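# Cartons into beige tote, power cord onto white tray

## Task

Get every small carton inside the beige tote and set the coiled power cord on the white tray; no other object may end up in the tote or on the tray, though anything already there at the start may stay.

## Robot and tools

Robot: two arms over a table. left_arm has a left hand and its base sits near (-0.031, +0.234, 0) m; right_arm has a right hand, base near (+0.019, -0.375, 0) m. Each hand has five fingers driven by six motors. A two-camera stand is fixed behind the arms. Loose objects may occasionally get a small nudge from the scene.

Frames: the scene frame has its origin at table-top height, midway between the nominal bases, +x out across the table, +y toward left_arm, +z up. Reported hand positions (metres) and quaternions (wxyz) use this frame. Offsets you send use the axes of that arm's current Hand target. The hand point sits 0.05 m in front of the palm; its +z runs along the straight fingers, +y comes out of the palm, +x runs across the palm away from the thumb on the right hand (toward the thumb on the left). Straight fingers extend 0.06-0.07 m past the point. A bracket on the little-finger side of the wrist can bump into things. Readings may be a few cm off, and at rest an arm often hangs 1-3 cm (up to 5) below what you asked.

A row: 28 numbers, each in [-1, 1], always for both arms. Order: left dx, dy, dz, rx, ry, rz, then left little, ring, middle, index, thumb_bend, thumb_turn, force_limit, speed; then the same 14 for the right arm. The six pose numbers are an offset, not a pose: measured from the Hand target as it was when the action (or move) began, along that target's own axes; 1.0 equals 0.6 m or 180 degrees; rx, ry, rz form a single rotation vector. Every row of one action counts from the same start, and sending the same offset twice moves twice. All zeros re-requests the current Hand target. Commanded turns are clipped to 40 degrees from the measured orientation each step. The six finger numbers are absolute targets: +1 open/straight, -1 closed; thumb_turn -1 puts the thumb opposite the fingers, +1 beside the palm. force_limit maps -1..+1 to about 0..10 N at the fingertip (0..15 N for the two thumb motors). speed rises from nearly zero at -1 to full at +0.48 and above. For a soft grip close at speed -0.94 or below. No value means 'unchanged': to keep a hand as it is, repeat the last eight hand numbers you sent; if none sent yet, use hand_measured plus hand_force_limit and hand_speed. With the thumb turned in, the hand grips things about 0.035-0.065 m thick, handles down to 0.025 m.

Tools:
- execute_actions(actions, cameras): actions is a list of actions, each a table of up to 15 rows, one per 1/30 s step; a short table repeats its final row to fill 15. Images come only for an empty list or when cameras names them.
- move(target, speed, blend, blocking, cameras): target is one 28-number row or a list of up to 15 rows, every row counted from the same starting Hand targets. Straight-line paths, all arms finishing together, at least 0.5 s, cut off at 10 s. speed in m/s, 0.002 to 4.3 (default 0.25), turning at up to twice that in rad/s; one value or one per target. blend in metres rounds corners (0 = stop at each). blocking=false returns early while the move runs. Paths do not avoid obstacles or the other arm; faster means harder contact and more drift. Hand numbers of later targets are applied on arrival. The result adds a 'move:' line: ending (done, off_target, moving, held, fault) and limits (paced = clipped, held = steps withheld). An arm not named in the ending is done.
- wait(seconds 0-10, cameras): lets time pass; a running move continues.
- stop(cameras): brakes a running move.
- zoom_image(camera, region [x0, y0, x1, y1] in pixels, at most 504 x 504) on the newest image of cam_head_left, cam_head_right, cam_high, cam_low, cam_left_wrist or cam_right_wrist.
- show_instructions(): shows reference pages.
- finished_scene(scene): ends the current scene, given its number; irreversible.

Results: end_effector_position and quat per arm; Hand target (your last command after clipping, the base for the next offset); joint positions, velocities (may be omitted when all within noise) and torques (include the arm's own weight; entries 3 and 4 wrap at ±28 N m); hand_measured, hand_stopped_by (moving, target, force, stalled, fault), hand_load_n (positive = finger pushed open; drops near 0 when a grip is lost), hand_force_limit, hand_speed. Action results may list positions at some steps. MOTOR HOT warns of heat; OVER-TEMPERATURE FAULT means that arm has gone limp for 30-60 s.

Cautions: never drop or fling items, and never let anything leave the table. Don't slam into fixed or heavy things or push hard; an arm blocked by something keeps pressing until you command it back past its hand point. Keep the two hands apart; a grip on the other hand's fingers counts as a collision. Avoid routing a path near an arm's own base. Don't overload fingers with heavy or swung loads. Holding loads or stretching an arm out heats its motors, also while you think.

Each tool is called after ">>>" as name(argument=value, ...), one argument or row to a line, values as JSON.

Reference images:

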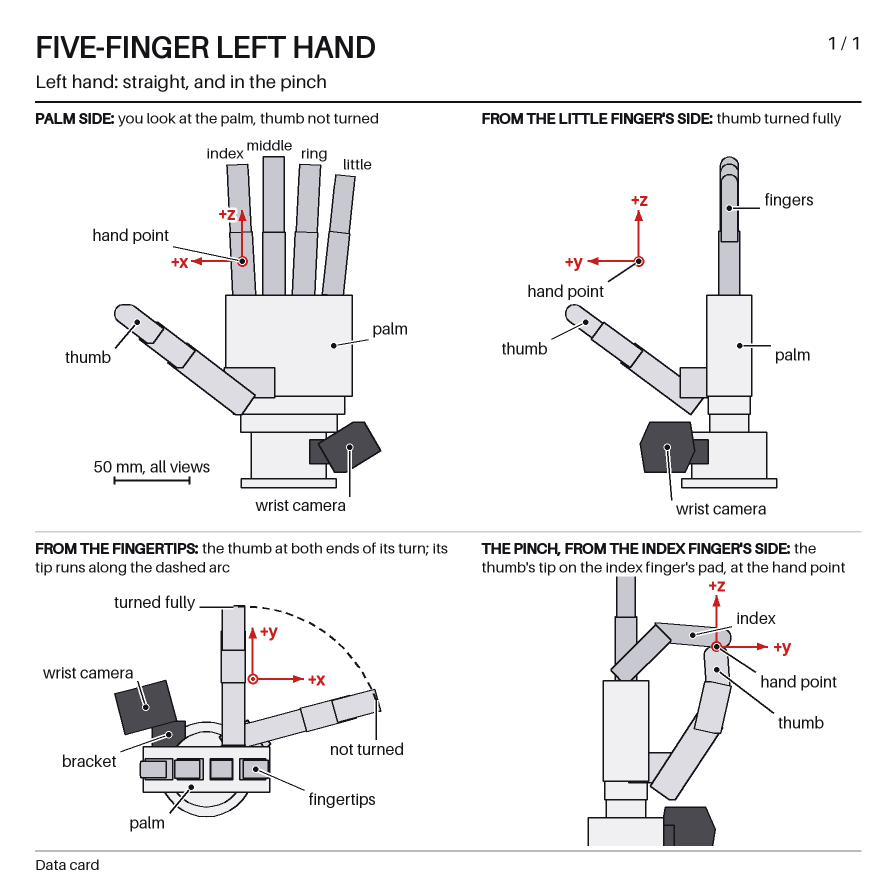

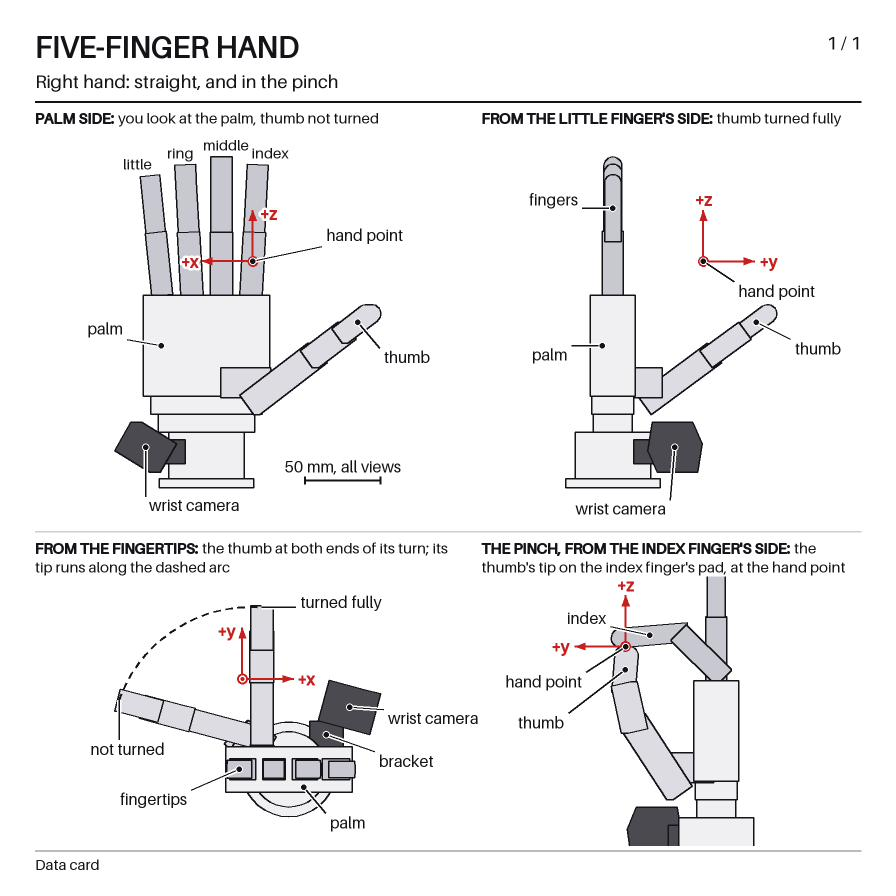

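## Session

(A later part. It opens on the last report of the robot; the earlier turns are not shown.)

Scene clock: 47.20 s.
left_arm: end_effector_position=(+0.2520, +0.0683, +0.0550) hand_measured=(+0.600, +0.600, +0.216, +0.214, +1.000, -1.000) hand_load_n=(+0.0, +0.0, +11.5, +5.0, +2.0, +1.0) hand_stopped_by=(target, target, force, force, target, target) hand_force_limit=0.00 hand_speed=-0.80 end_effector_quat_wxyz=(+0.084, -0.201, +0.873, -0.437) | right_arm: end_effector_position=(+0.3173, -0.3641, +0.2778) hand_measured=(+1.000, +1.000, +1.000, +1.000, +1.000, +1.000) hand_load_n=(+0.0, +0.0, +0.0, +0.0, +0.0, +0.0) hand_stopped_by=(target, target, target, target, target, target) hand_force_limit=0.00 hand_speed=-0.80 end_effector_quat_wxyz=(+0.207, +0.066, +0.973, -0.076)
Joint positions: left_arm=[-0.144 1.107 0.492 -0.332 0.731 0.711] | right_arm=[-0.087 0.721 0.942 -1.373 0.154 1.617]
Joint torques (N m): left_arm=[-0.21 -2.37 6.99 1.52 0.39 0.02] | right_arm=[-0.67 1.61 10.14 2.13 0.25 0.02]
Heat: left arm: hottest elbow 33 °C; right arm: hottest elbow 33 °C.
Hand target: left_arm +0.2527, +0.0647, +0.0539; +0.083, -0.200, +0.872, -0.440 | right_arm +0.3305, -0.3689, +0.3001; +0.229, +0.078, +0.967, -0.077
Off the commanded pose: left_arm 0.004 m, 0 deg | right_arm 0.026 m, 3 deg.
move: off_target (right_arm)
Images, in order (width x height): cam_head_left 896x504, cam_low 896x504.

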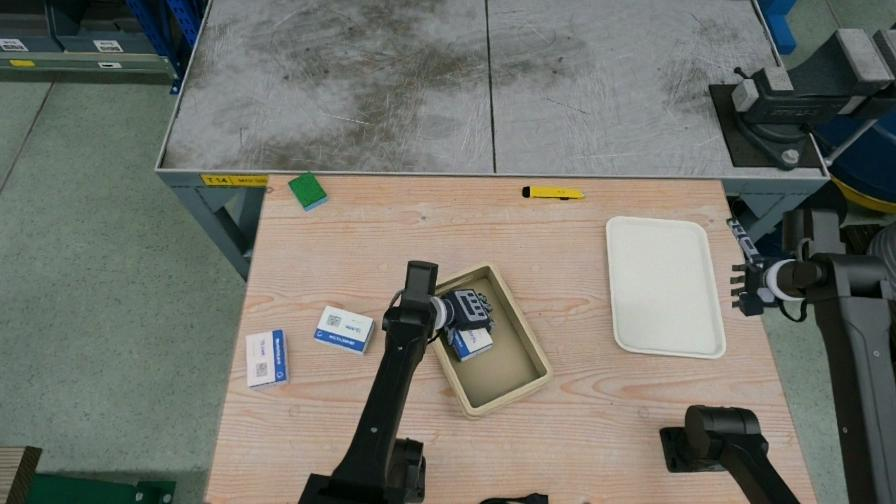

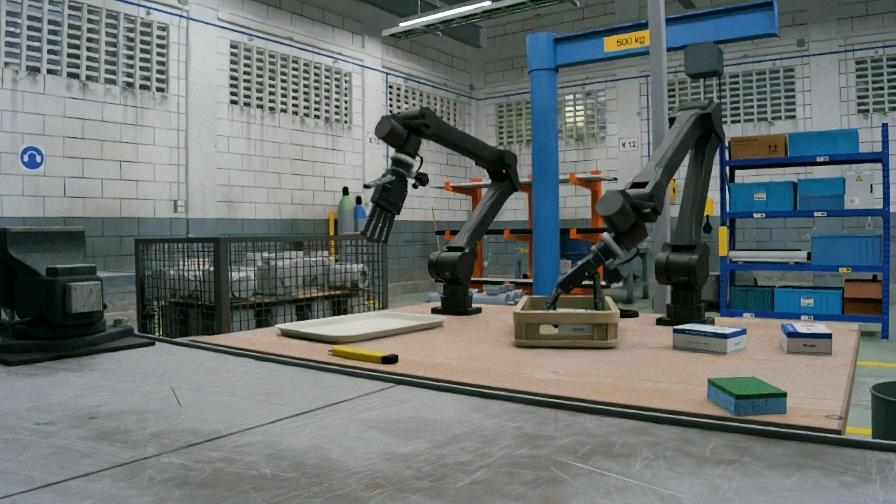

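>>> move(
  target=[
    [-0.0003,0.0067,0.005,0,0,0, 0.6,0.6,-0.3,-0.3,1,-1,0.0,-0.8, 0,0,0,0,0,0, 1,1,1,1,1,1,0,-0.8],
    [-0.0003,0.0067,0.005,0,0,0, 0.6,0.6,0.5,0.5,1,-1,0.0,-0.8, 0,0,0,0,0,0, 1,1,1,1,1,1,0,-0.8],
    [0.0078,-0.2,-0.15,0,0,0, 0.6,0.6,0.5,0.5,1,-1,0.0,-0.8, 0,0,0,0,0,0, 1,1,1,1,1,1,0,-0.8],
  ],
  speed=[0.05,0.05,0.12],
  cameras=["all"],
)

>>> zoom_image(
  camera="cam_head_left",
  region=[220, 220, 580, 430],
)

Scene clock: 51.40 s.
left_arm: end_effector_position=(+0.2402, +0.0690, +0.1774) hand_measured=(+0.600, +0.600, +0.500, +0.500, +1.000, -1.000) hand_load_n=(+0.0, +0.0, +0.0, +0.0, +0.0, +0.0) hand_stopped_by=(target, target, target, target, target, target) hand_force_limit=0.00 hand_speed=-0.80 end_effector_quat_wxyz=(+0.062, -0.214, +0.875, -0.429) | right_arm: end_effector_position=(+0.3173, -0.3641, +0.2778) hand_measured=(+1.000, +1.000, +1.000, +1.000, +1.000, +1.000) hand_load_n=(+0.0, +0.0, +0.0, +0.0, +0.0, +0.0) hand_stopped_by=(target, target, target, target, target, target) hand_force_limit=0.00 hand_speed=-0.80 end_effector_quat_wxyz=(+0.207, +0.066, +0.973, -0.076)
Joint positions: left_arm=[-0.146 0.927 0.745 -0.81 0.731 0.701] | right_arm=[-0.087 0.721 0.942 -1.373 0.154 1.617]
Joint torques (N m): left_arm=[-0.03 -2.78 12.27 0.69 0.41 0.11] | right_arm=[-0.44 2.02 10.24 2.07 0.17 0]
Heat: left arm: hottest elbow 33 °C; right arm: hottest elbow 33 °C.
Hand target: left_arm +0.2529, +0.0648, +0.2040; +0.083, -0.200, +0.872, -0.440 | right_arm +0.3305, -0.3689, +0.3001; +0.229, +0.078, +0.967, -0.077
Off the commanded pose: left_arm 0.030 m, 3 deg | right_arm 0.026 m, 3 deg.
move: off_target (left_arm, right_arm)

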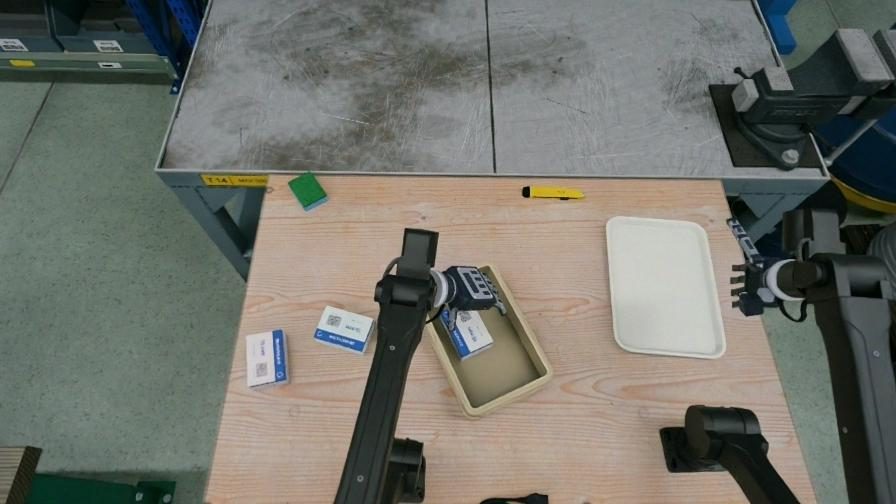

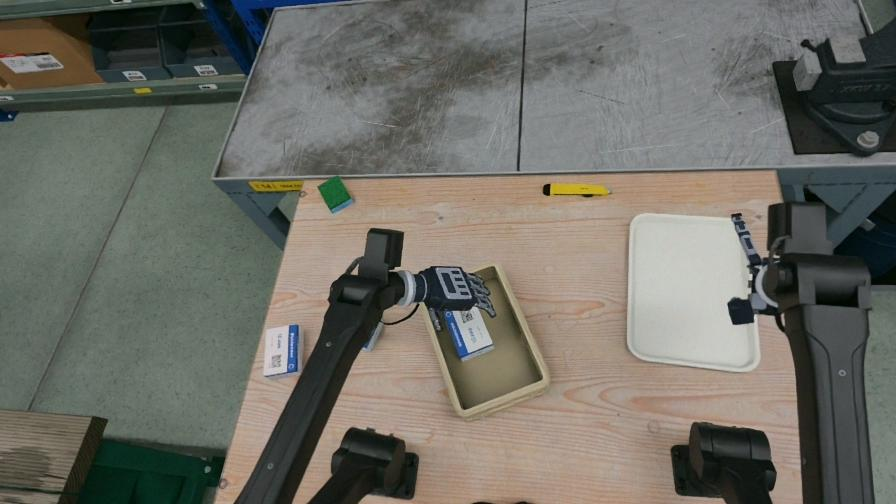

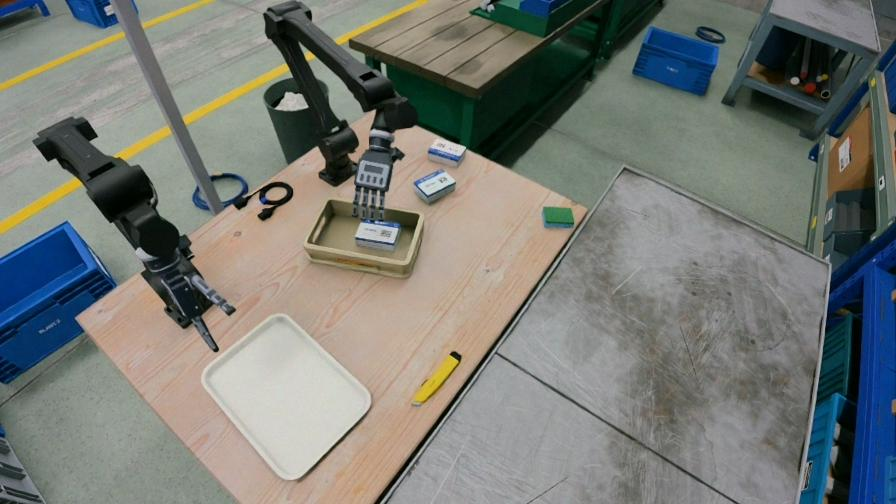

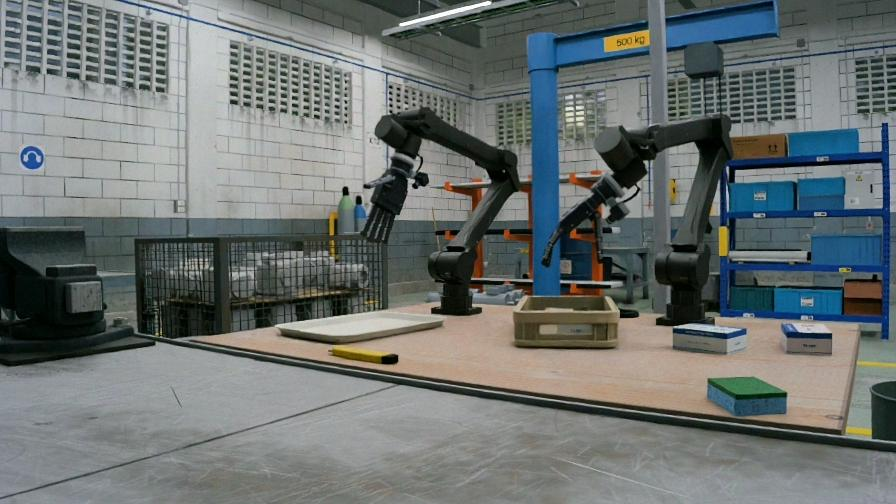

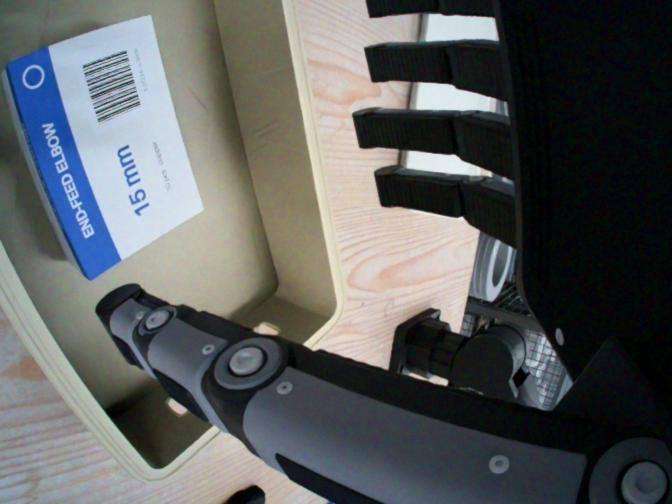

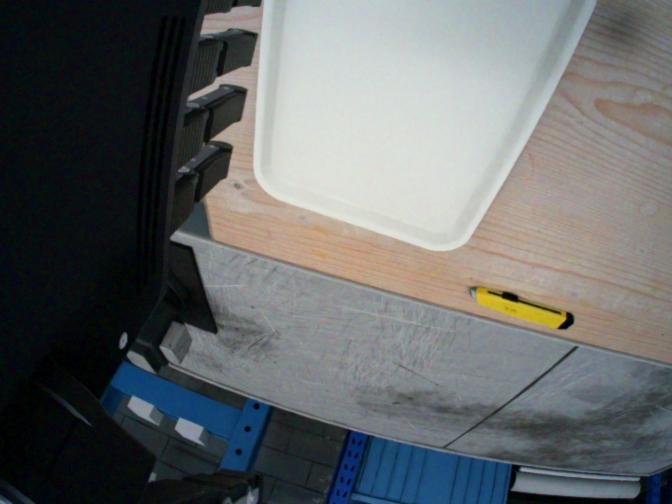

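Scaled by 1.400 from the camera's 896x504 image, which has a finer 1280x720 frame.

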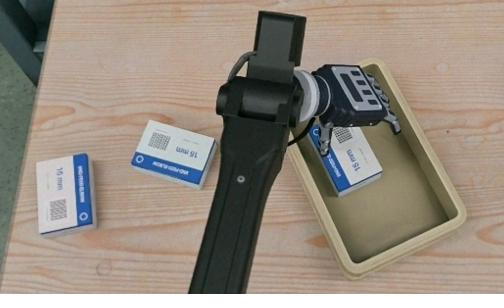

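>>> move(
  target=[
    [-0.1263,0.071,-0.2965,0.0173,-0.4448,-0.3338, 0.6,0.6,0.6,0.6,1,-1,0.0,-0.4, 0,0,0,0,0,0, 1,1,1,1,1,1,0,-0.8],
    [-0.2475,0.4522,-0.5087,0.0288,-0.738,-0.554, 0.6,0.6,0.6,0.6,1,-1,0.0,-0.4, 0,0,0,0,0,0, 1,1,1,1,1,1,0,-0.8],
  ],
  speed=0.3,
  blend=0.05,
  cameras=["all"],
)

>>> zoom_image(
  camera="cam_low",
  region=[700, 200, 880, 380],
)

>>> zoom_image(
  camera="cam_high",
  region=[380, 80, 500, 220],
)

Scene clock: 57.47 s.
left_arm: end_effector_position=(+0.2049, +0.4863, +0.1532) hand_measured=(+0.600, +0.600, +0.600, +0.600, +1.000, -1.000) hand_load_n=(+0.0, +0.0, +0.0, +0.0, +0.0, +0.0) hand_stopped_by=(target, target, target, target, target, target) hand_force_limit=0.00 hand_speed=-0.40 end_effector_quat_wxyz=(-0.440, +0.894, +0.079, -0.042) | right_arm: end_effector_position=(+0.3173, -0.3641, +0.2778) hand_measured=(+1.000, +1.000, +1.000, +1.000, +1.000, +1.000) hand_load_n=(+0.0, +0.0, +0.0, +0.0, +0.0, +0.0) hand_stopped_by=(target, target, target, target, target, target) hand_force_limit=0.00 hand_speed=-0.80 end_effector_quat_wxyz=(+0.207, +0.066, +0.973, -0.076)
Joint positions: left_arm=[0.544 0.966 0.719 -0.912 -0.843 -1.035] | right_arm=[-0.087 0.721 0.942 -1.373 0.154 1.617]
Joint torques (N m): left_arm=[0.97 -1.38 10.33 1.06 -0.72 0.04] | right_arm=[-0.85 2.37 10.3 2.06 0.23 0.02]
Heat: left arm: hottest elbow 34 °C; right arm: hottest elbow 33 °C.
Hand target: left_arm +0.2148, +0.4959, +0.1655; -0.446, +0.890, +0.094, -0.030 | right_arm +0.3305, -0.3689, +0.3001; +0.229, +0.078, +0.967, -0.077
Off the commanded pose: left_arm 0.019 m, 2 deg | right_arm 0.026 m, 3 deg.
move: off_target (left_arm, right_arm)

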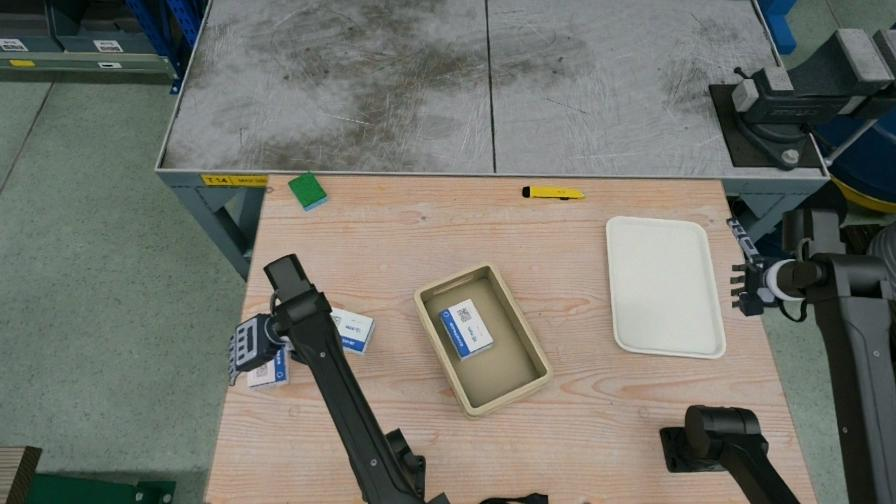

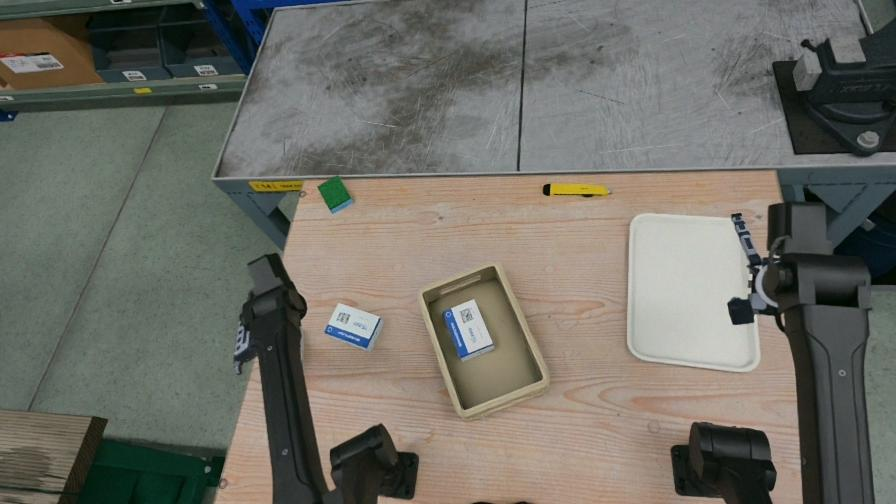

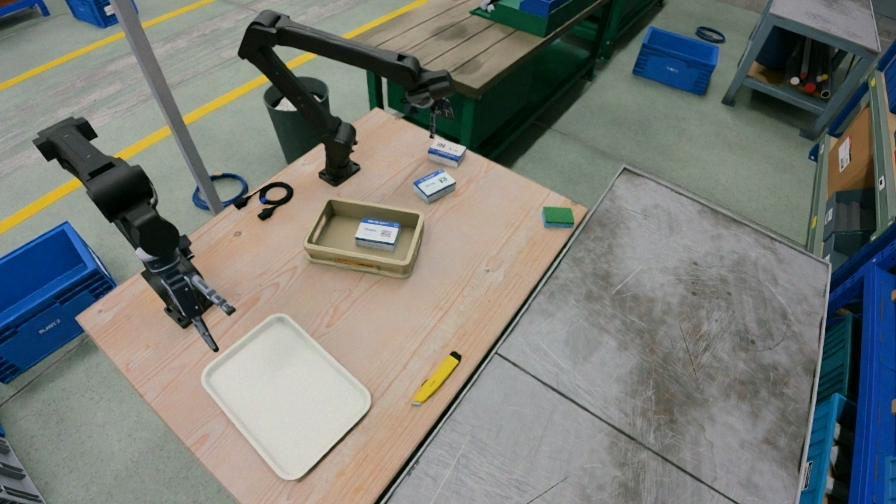

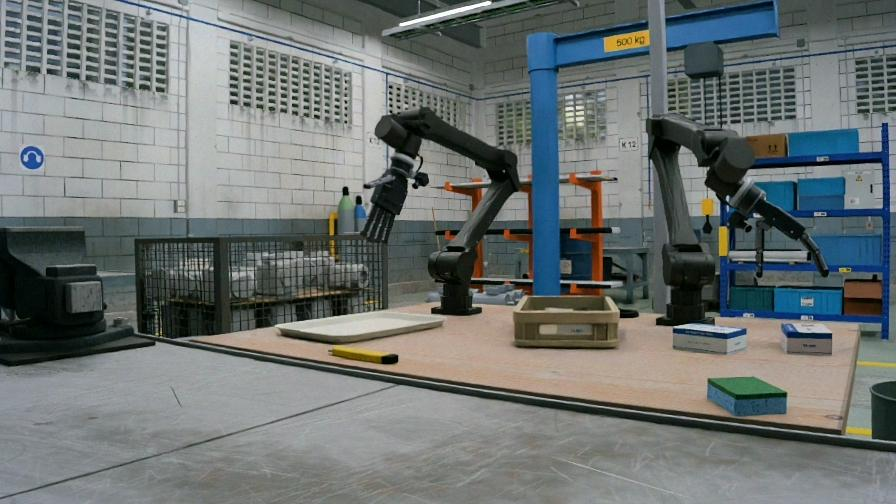

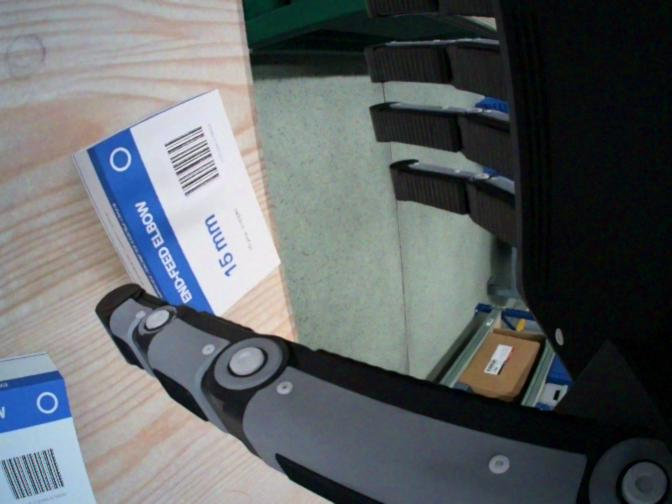

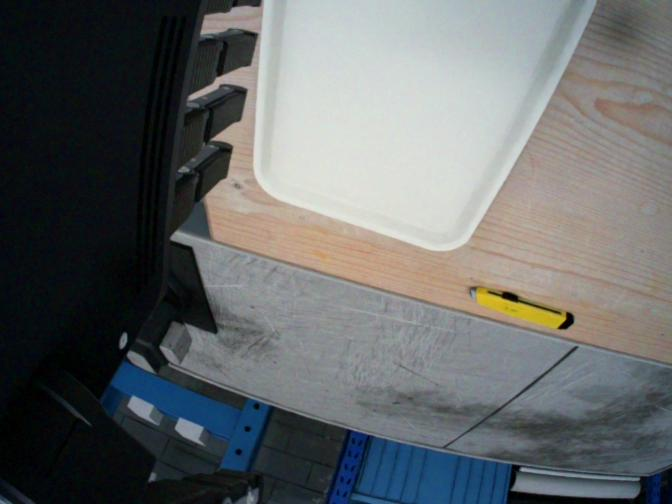

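Scaled by 2.800 from the camera's 896x504 image, which has a finer 1280x720 frame.

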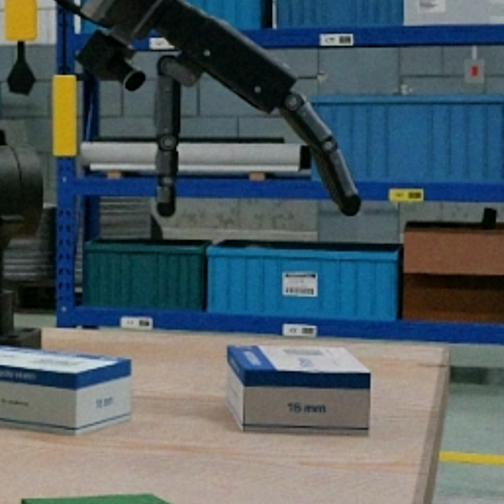

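Scaled by 3.600 from the camera's 896x504 image, which has a finer 1280x720 frame.

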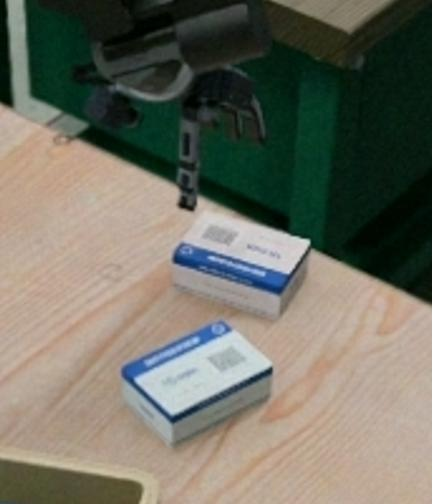

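>>> move(
  target=[0.053,0.0695,0.0852,0,0,0, 0.6,0.6,0.6,0.6,1,-1,0.0,-0.4, 0,0,0,0,0,0, 1,1,1,1,1,1,0,-0.8],
  speed=0.15,
  cameras=["cam_low","cam_high","cam_left_wrist"],
)

>>> zoom_image(
  camera="cam_low",
  region=[750, 260, 870, 360],
)

>>> zoom_image(
  camera="cam_high",
  region=[400, 100, 500, 180],
)

Scene clock: 59.33 s.
left_arm: end_effector_position=(+0.2472, +0.5151, +0.1085) hand_measured=(+0.600, +0.600, +0.600, +0.600, +1.000, -1.000) hand_load_n=(+0.0, +0.0, +0.0, +0.0, +0.0, +0.0) hand_stopped_by=(target, target, target, target, target, target) hand_force_limit=0.00 hand_speed=-0.40 end_effector_quat_wxyz=(-0.448, +0.889, +0.094, -0.024) | right_arm: end_effector_position=(+0.3173, -0.3641, +0.2778) hand_measured=(+1.000, +1.000, +1.000, +1.000, +1.000, +1.000) hand_load_n=(+0.0, +0.0, +0.0, +0.0, +0.0, +0.0) hand_stopped_by=(target, target, target, target, target, target) hand_force_limit=0.00 hand_speed=-0.80 end_effector_quat_wxyz=(+0.207, +0.066, +0.973, -0.076)
Joint positions: left_arm=[0.554 1.151 0.701 -0.661 -0.841 -1.036] | right_arm=[-0.087 0.721 0.942 -1.373 0.154 1.617]
Joint torques (N m): left_arm=[1.14 -2.96 7.17 1.17 -0.56 0.2] | right_arm=[-0.91 1.67 10.15 2.1 0.19 0.04]
Heat: left arm: hottest elbow 34 °C; right arm: hottest elbow 33 °C.
Hand target: left_arm +0.2450, +0.5180, +0.1026; -0.446, +0.890, +0.094, -0.029 | right_arm +0.3305, -0.3689, +0.3001; +0.229, +0.078, +0.967, -0.077
Off the commanded pose: left_arm 0.007 m, 1 deg | right_arm 0.026 m, 3 deg.
move: off_target (right_arm)
Images, in order (width x height): cam_high 896x504, cam_low 896x504, cam_left_wrist 672x504.

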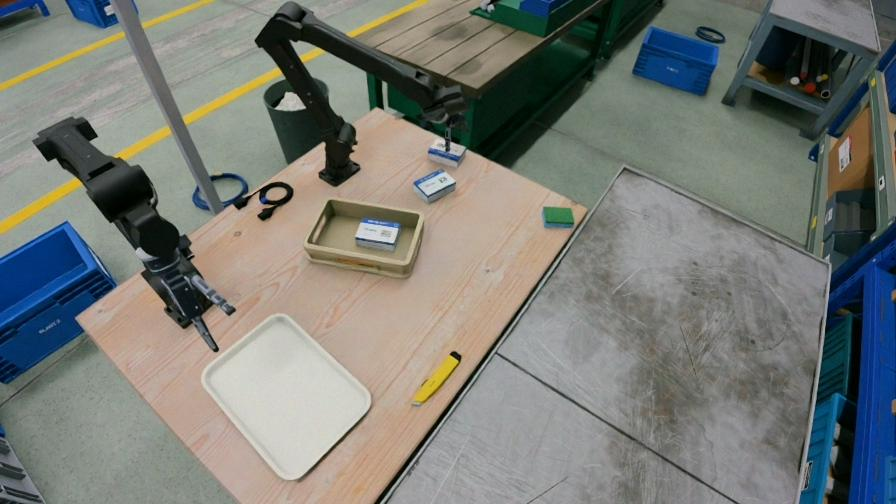

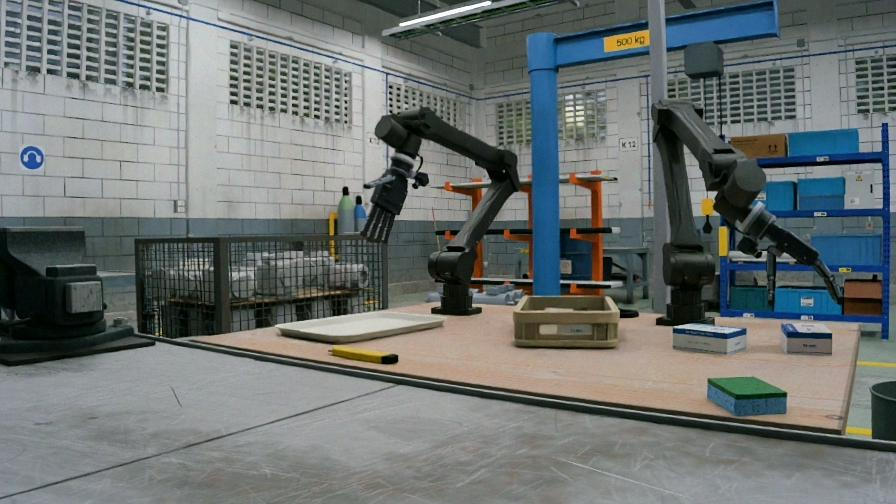

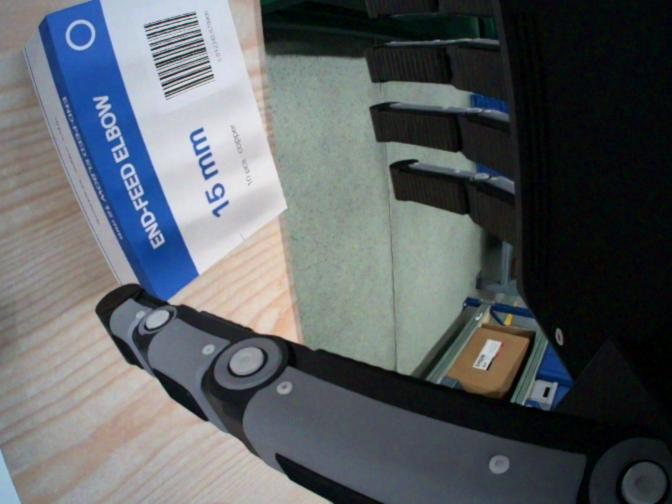

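Scaled by 4.200 from the camera's 896x504 image, which has a finer 1280x720 frame.

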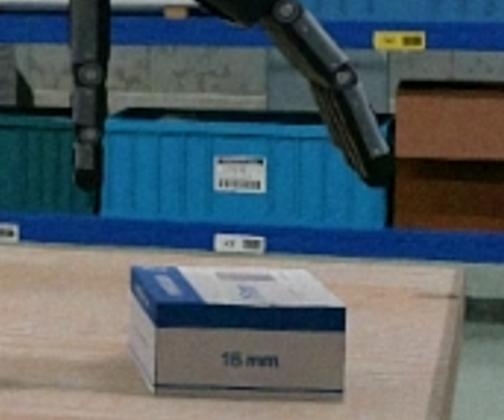

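Scaled by 5.040 from the camera's 896x504 image, which has a finer 1280x720 frame.

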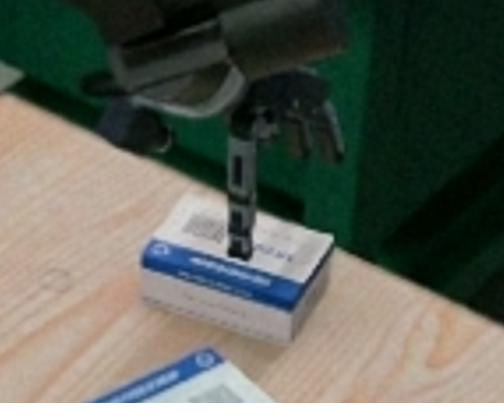

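>>> move(
  target=[-0.0235,0.0468,0.0383,0,0,0, 0.6,0.6,0.6,0.6,1,-1,0.0,-0.4, 0,0,0,0,0,0, 1,1,1,1,1,1,0,-0.8],
  speed=0.1,
  cameras=["cam_low","cam_high","cam_left_wrist"],
)

>>> zoom_image(
  camera="cam_low",
  region=[750, 260, 870, 360],
)

>>> zoom_image(
  camera="cam_high",
  region=[400, 100, 500, 180],
)

Scene clock: 61.00 s.
left_arm: end_effector_position=(+0.2358, +0.5152, +0.0731) hand_measured=(+0.600, +0.600, +0.600, +0.600, +1.000, -1.000) hand_load_n=(+0.0, +0.0, +0.0, +0.0, +0.0, +0.0) hand_stopped_by=(target, target, target, target, target, target) hand_force_limit=0.00 hand_speed=-0.40 end_effector_quat_wxyz=(-0.449, +0.888, +0.096, -0.022) | right_arm: end_effector_position=(+0.3173, -0.3641, +0.2778) hand_measured=(+1.000, +1.000, +1.000, +1.000, +1.000, +1.000) hand_load_n=(+0.0, +0.0, +0.0, +0.0, +0.0, +0.0) hand_stopped_by=(target, target, target, target, target, target) hand_force_limit=0.00 hand_speed=-0.80 end_effector_quat_wxyz=(+0.207, +0.066, +0.973, -0.076)
Joint positions: left_arm=[0.574 1.178 0.611 -0.522 -0.833 -1.014] | right_arm=[-0.087 0.721 0.942 -1.373 0.154 1.617]
Joint torques (N m): left_arm=[1.14 -2.84 6.57 1.18 -0.54 0.24] | right_arm=[-1.08 1.73 10.13 1.98 0.25 0.03]
Heat: left arm: hottest elbow 34 °C; right arm: hottest elbow 34 °C.
Hand target: left_arm +0.2318, +0.5169, +0.0658; -0.446, +0.890, +0.094, -0.030 | right_arm +0.3305, -0.3689, +0.3001; +0.229, +0.078, +0.967, -0.077
Off the commanded pose: left_arm 0.008 m, 1 deg | right_arm 0.026 m, 3 deg.
move: off_target (right_arm)
Images, in order (width x height): cam_high 896x504, cam_low 896x504, cam_left_wrist 672x504.

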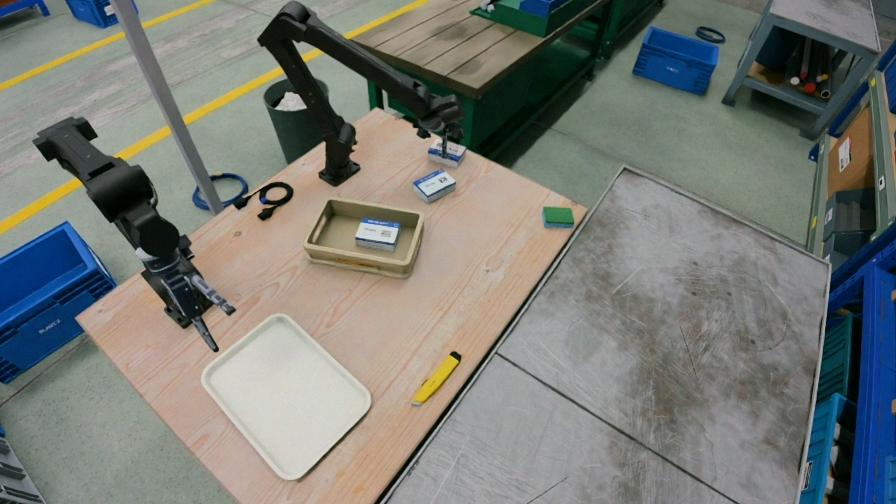

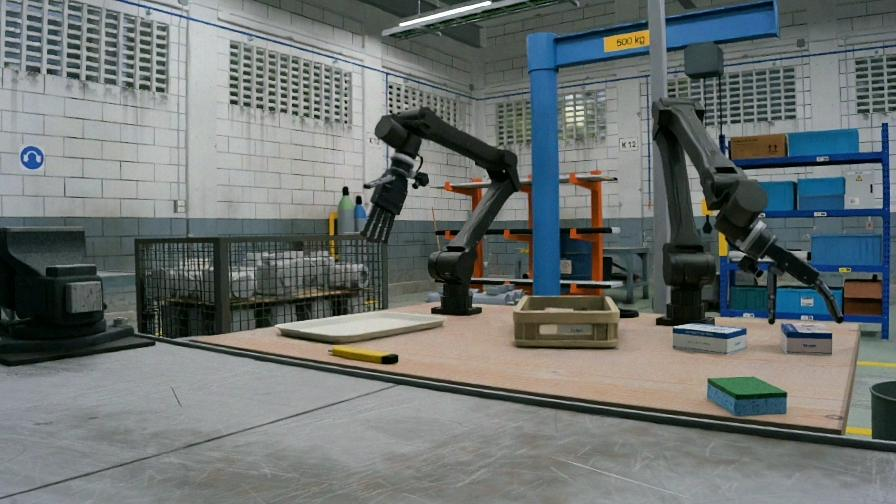

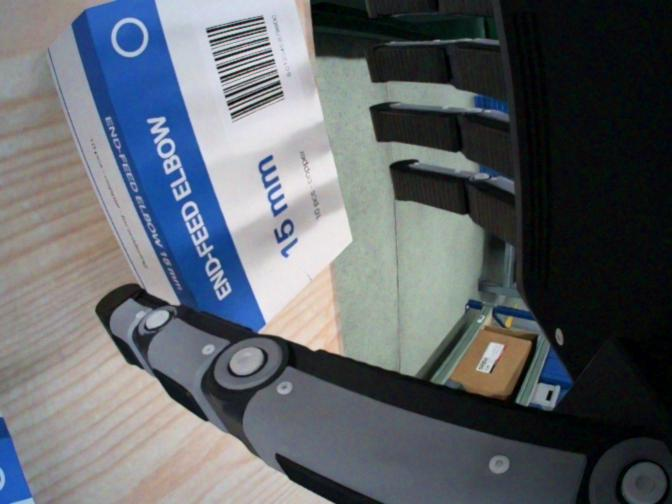

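Scaled by 4.200 from the camera's 896x504 image, which has a finer 1280x720 frame.

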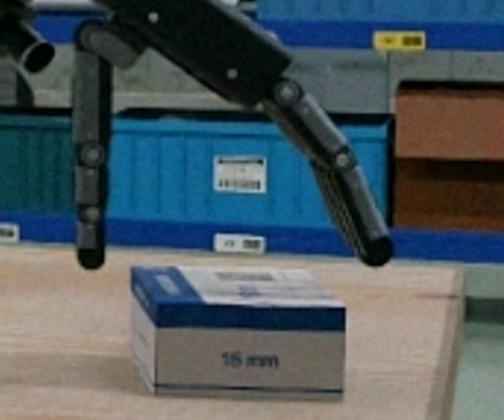

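Scaled by 5.040 from the camera's 896x504 image, which has a finer 1280x720 frame.

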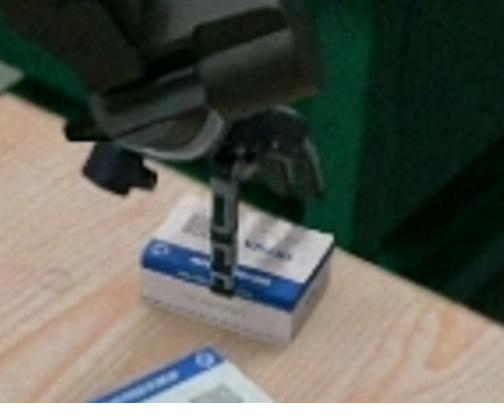

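>>> move(
  target=[-0.0123,0.035,0.0307,0,0,0, 0.6,0.6,0.6,0.6,1,-1,0.0,-0.4, 0,0,0,0,0,0, 1,1,1,1,1,1,0,-0.8],
  speed=0.06,
  cameras=["cam_low","cam_high","cam_left_wrist"],
)

>>> zoom_image(
  camera="cam_low",
  region=[750, 260, 870, 360],
)

>>> zoom_image(
  camera="cam_high",
  region=[400, 100, 500, 180],
)

Scene clock: 62.43 s.
left_arm: end_effector_position=(+0.2297, +0.5165, +0.0452) hand_measured=(+0.600, +0.600, +0.600, +0.600, +1.000, -1.000) hand_load_n=(+0.0, +0.0, +0.0, +0.0, +0.0, +0.0) hand_stopped_by=(target, target, target, target, target, target) hand_force_limit=0.00 hand_speed=-0.40 end_effector_quat_wxyz=(-0.449, +0.888, +0.096, -0.022) | right_arm: end_effector_position=(+0.3173, -0.3641, +0.2778) hand_measured=(+1.000, +1.000, +1.000, +1.000, +1.000, +1.000) hand_load_n=(+0.0, +0.0, +0.0, +0.0, +0.0, +0.0) hand_stopped_by=(target, target, target, target, target, target) hand_force_limit=0.00 hand_speed=-0.80 end_effector_quat_wxyz=(+0.207, +0.066, +0.973, -0.076)
Joint positions: left_arm=[0.589 1.223 0.554 -0.405 -0.826 -0.994] | right_arm=[-0.087 0.721 0.942 -1.373 0.154 1.617]
Joint torques (N m): left_arm=[1.08 -2.9 6.15 1.26 -0.53 0.25] | right_arm=[-1.03 2.49 10.3 2.04 0.3 0.06]
Heat: left arm: hottest elbow 34 °C; right arm: hottest elbow 34 °C.
Hand target: left_arm +0.2251, +0.5178, +0.0379; -0.446, +0.890, +0.094, -0.030 | right_arm +0.3305, -0.3689, +0.3001; +0.229, +0.078, +0.967, -0.077
Off the commanded pose: left_arm 0.009 m, 1 deg | right_arm 0.026 m, 3 deg.
move: off_target (right_arm)
Images, in order (width x height): cam_high 896x504, cam_low 896x504, cam_left_wrist 672x504.

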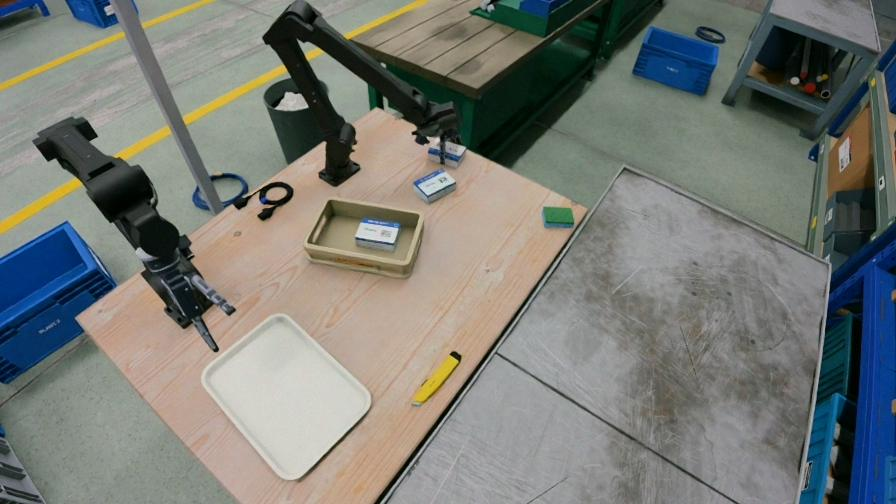

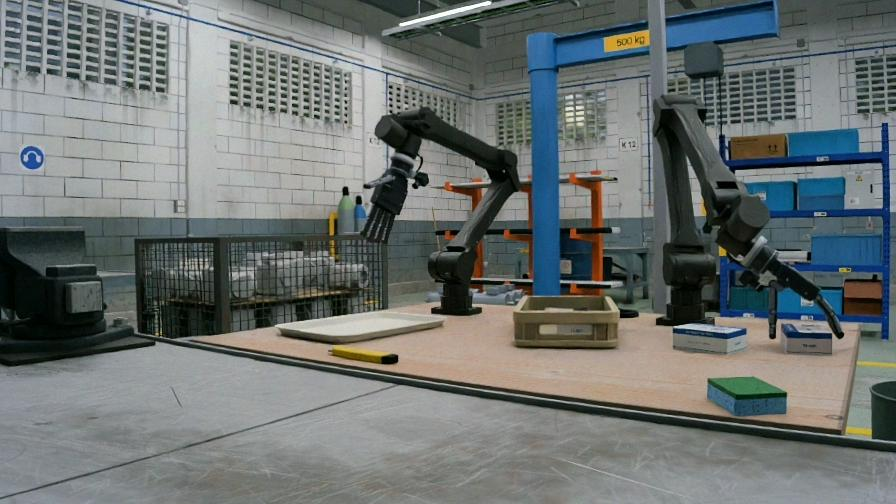

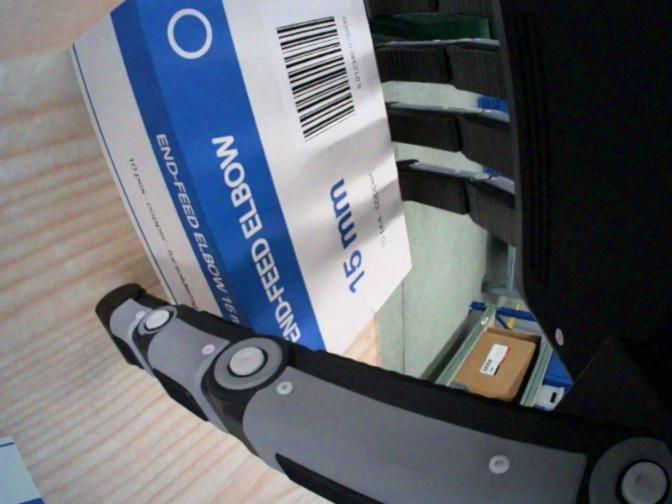

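Scaled by 4.200 from the camera's 896x504 image, which has a finer 1280x720 frame.

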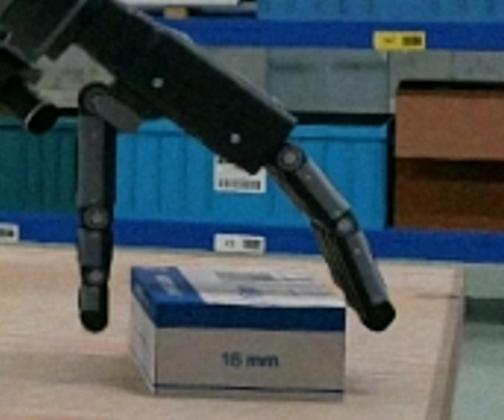

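Scaled by 5.040 from the camera's 896x504 image, which has a finer 1280x720 frame.

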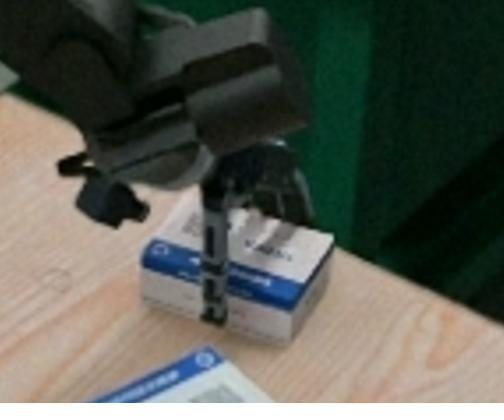

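>>> move(
  target=[
    [0,0,0,0,0,0, 0.6,0.6,-0.3,-0.3,1,-1,0.0,-0.8, 0,0,0,0,0,0, 1,1,1,1,1,1,0,-0.8],
    [0.006,-0.16,-0.12,0,0,0, 0.6,0.6,-0.3,-0.3,1,-1,0.0,-0.8, 0,0,0,0,0,0, 1,1,1,1,1,1,0,-0.8],
  ],
  speed=0.12,
  cameras=["cam_low","cam_high","cam_left_wrist"],
)

>>> zoom_image(
  camera="cam_low",
  region=[750, 200, 870, 300],
)

Scene clock: 65.37 s.
left_arm: end_effector_position=(+0.2086, +0.5040, +0.1237) hand_measured=(+0.600, +0.600, +0.216, +0.214, +1.000, -1.000) hand_load_n=(+0.0, +0.0, +11.5, +5.0, +2.5, +1.0) hand_stopped_by=(target, target, force, force, target, target) hand_force_limit=0.00 hand_speed=-0.80 end_effector_quat_wxyz=(-0.430, +0.898, +0.077, -0.056) | right_arm: end_effector_position=(+0.3173, -0.3641, +0.2778) hand_measured=(+1.000, +1.000, +1.000, +1.000, +1.000, +1.000) hand_load_n=(+0.0, +0.0, +0.0, +0.0, +0.0, +0.0) hand_stopped_by=(target, target, target, target, target, target) hand_force_limit=0.00 hand_speed=-0.80 end_effector_quat_wxyz=(+0.207, +0.066, +0.973, -0.076)
Joint positions: left_arm=[0.594 1.053 0.698 -0.801 -0.82 -0.983] | right_arm=[-0.087 0.721 0.942 -1.373 0.154 1.617]
Joint torques (N m): left_arm=[0.85 -4.25 12.26 0.54 -0.74 0.13] | right_arm=[-1.08 2.55 10.17 2.13 0.2 0.04]
Heat: left arm: hottest elbow 34 °C; right arm: hottest elbow 34 °C.
Hand target: left_arm +0.2250, +0.5178, +0.1579; -0.446, +0.890, +0.094, -0.030 | right_arm +0.3305, -0.3689, +0.3001; +0.229, +0.078, +0.967, -0.077
Off the commanded pose: left_arm 0.040 m, 4 deg | right_arm 0.026 m, 3 deg.
move: off_target (left_arm, right_arm)
Images, in order (width x height): cam_high 896x504, cam_low 896x504, cam_left_wrist 672x504.

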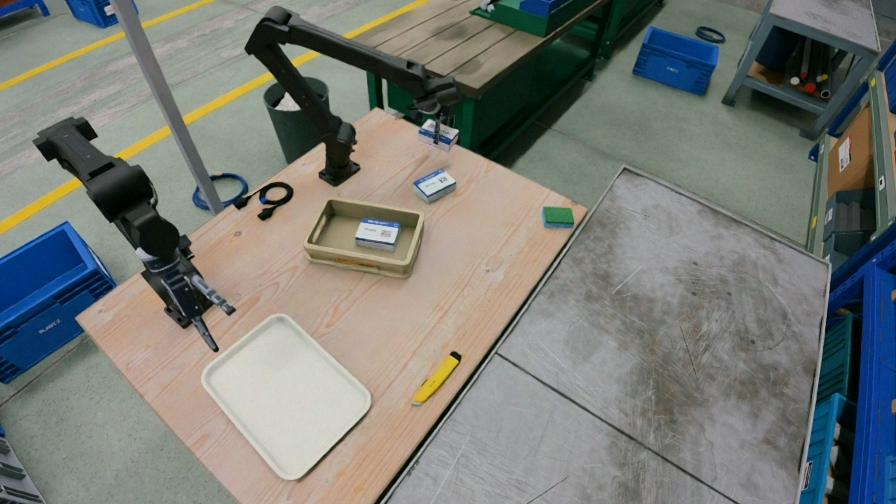

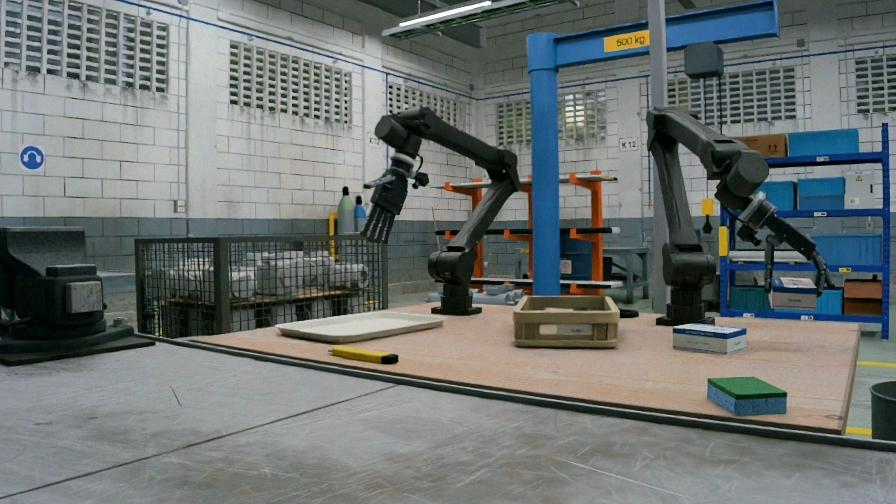

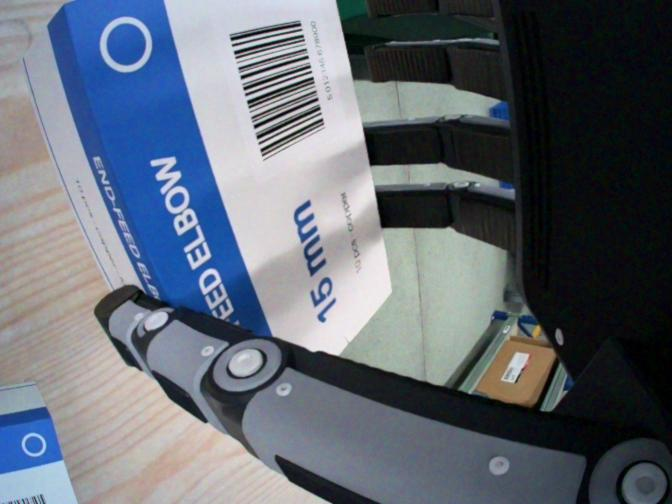

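Scaled by 4.200 from the camera's 896x504 image, which has a finer 1280x720 frame.

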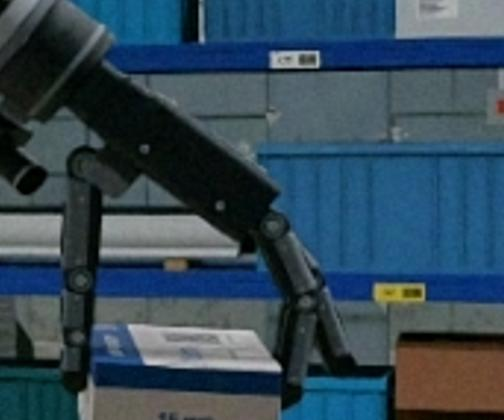

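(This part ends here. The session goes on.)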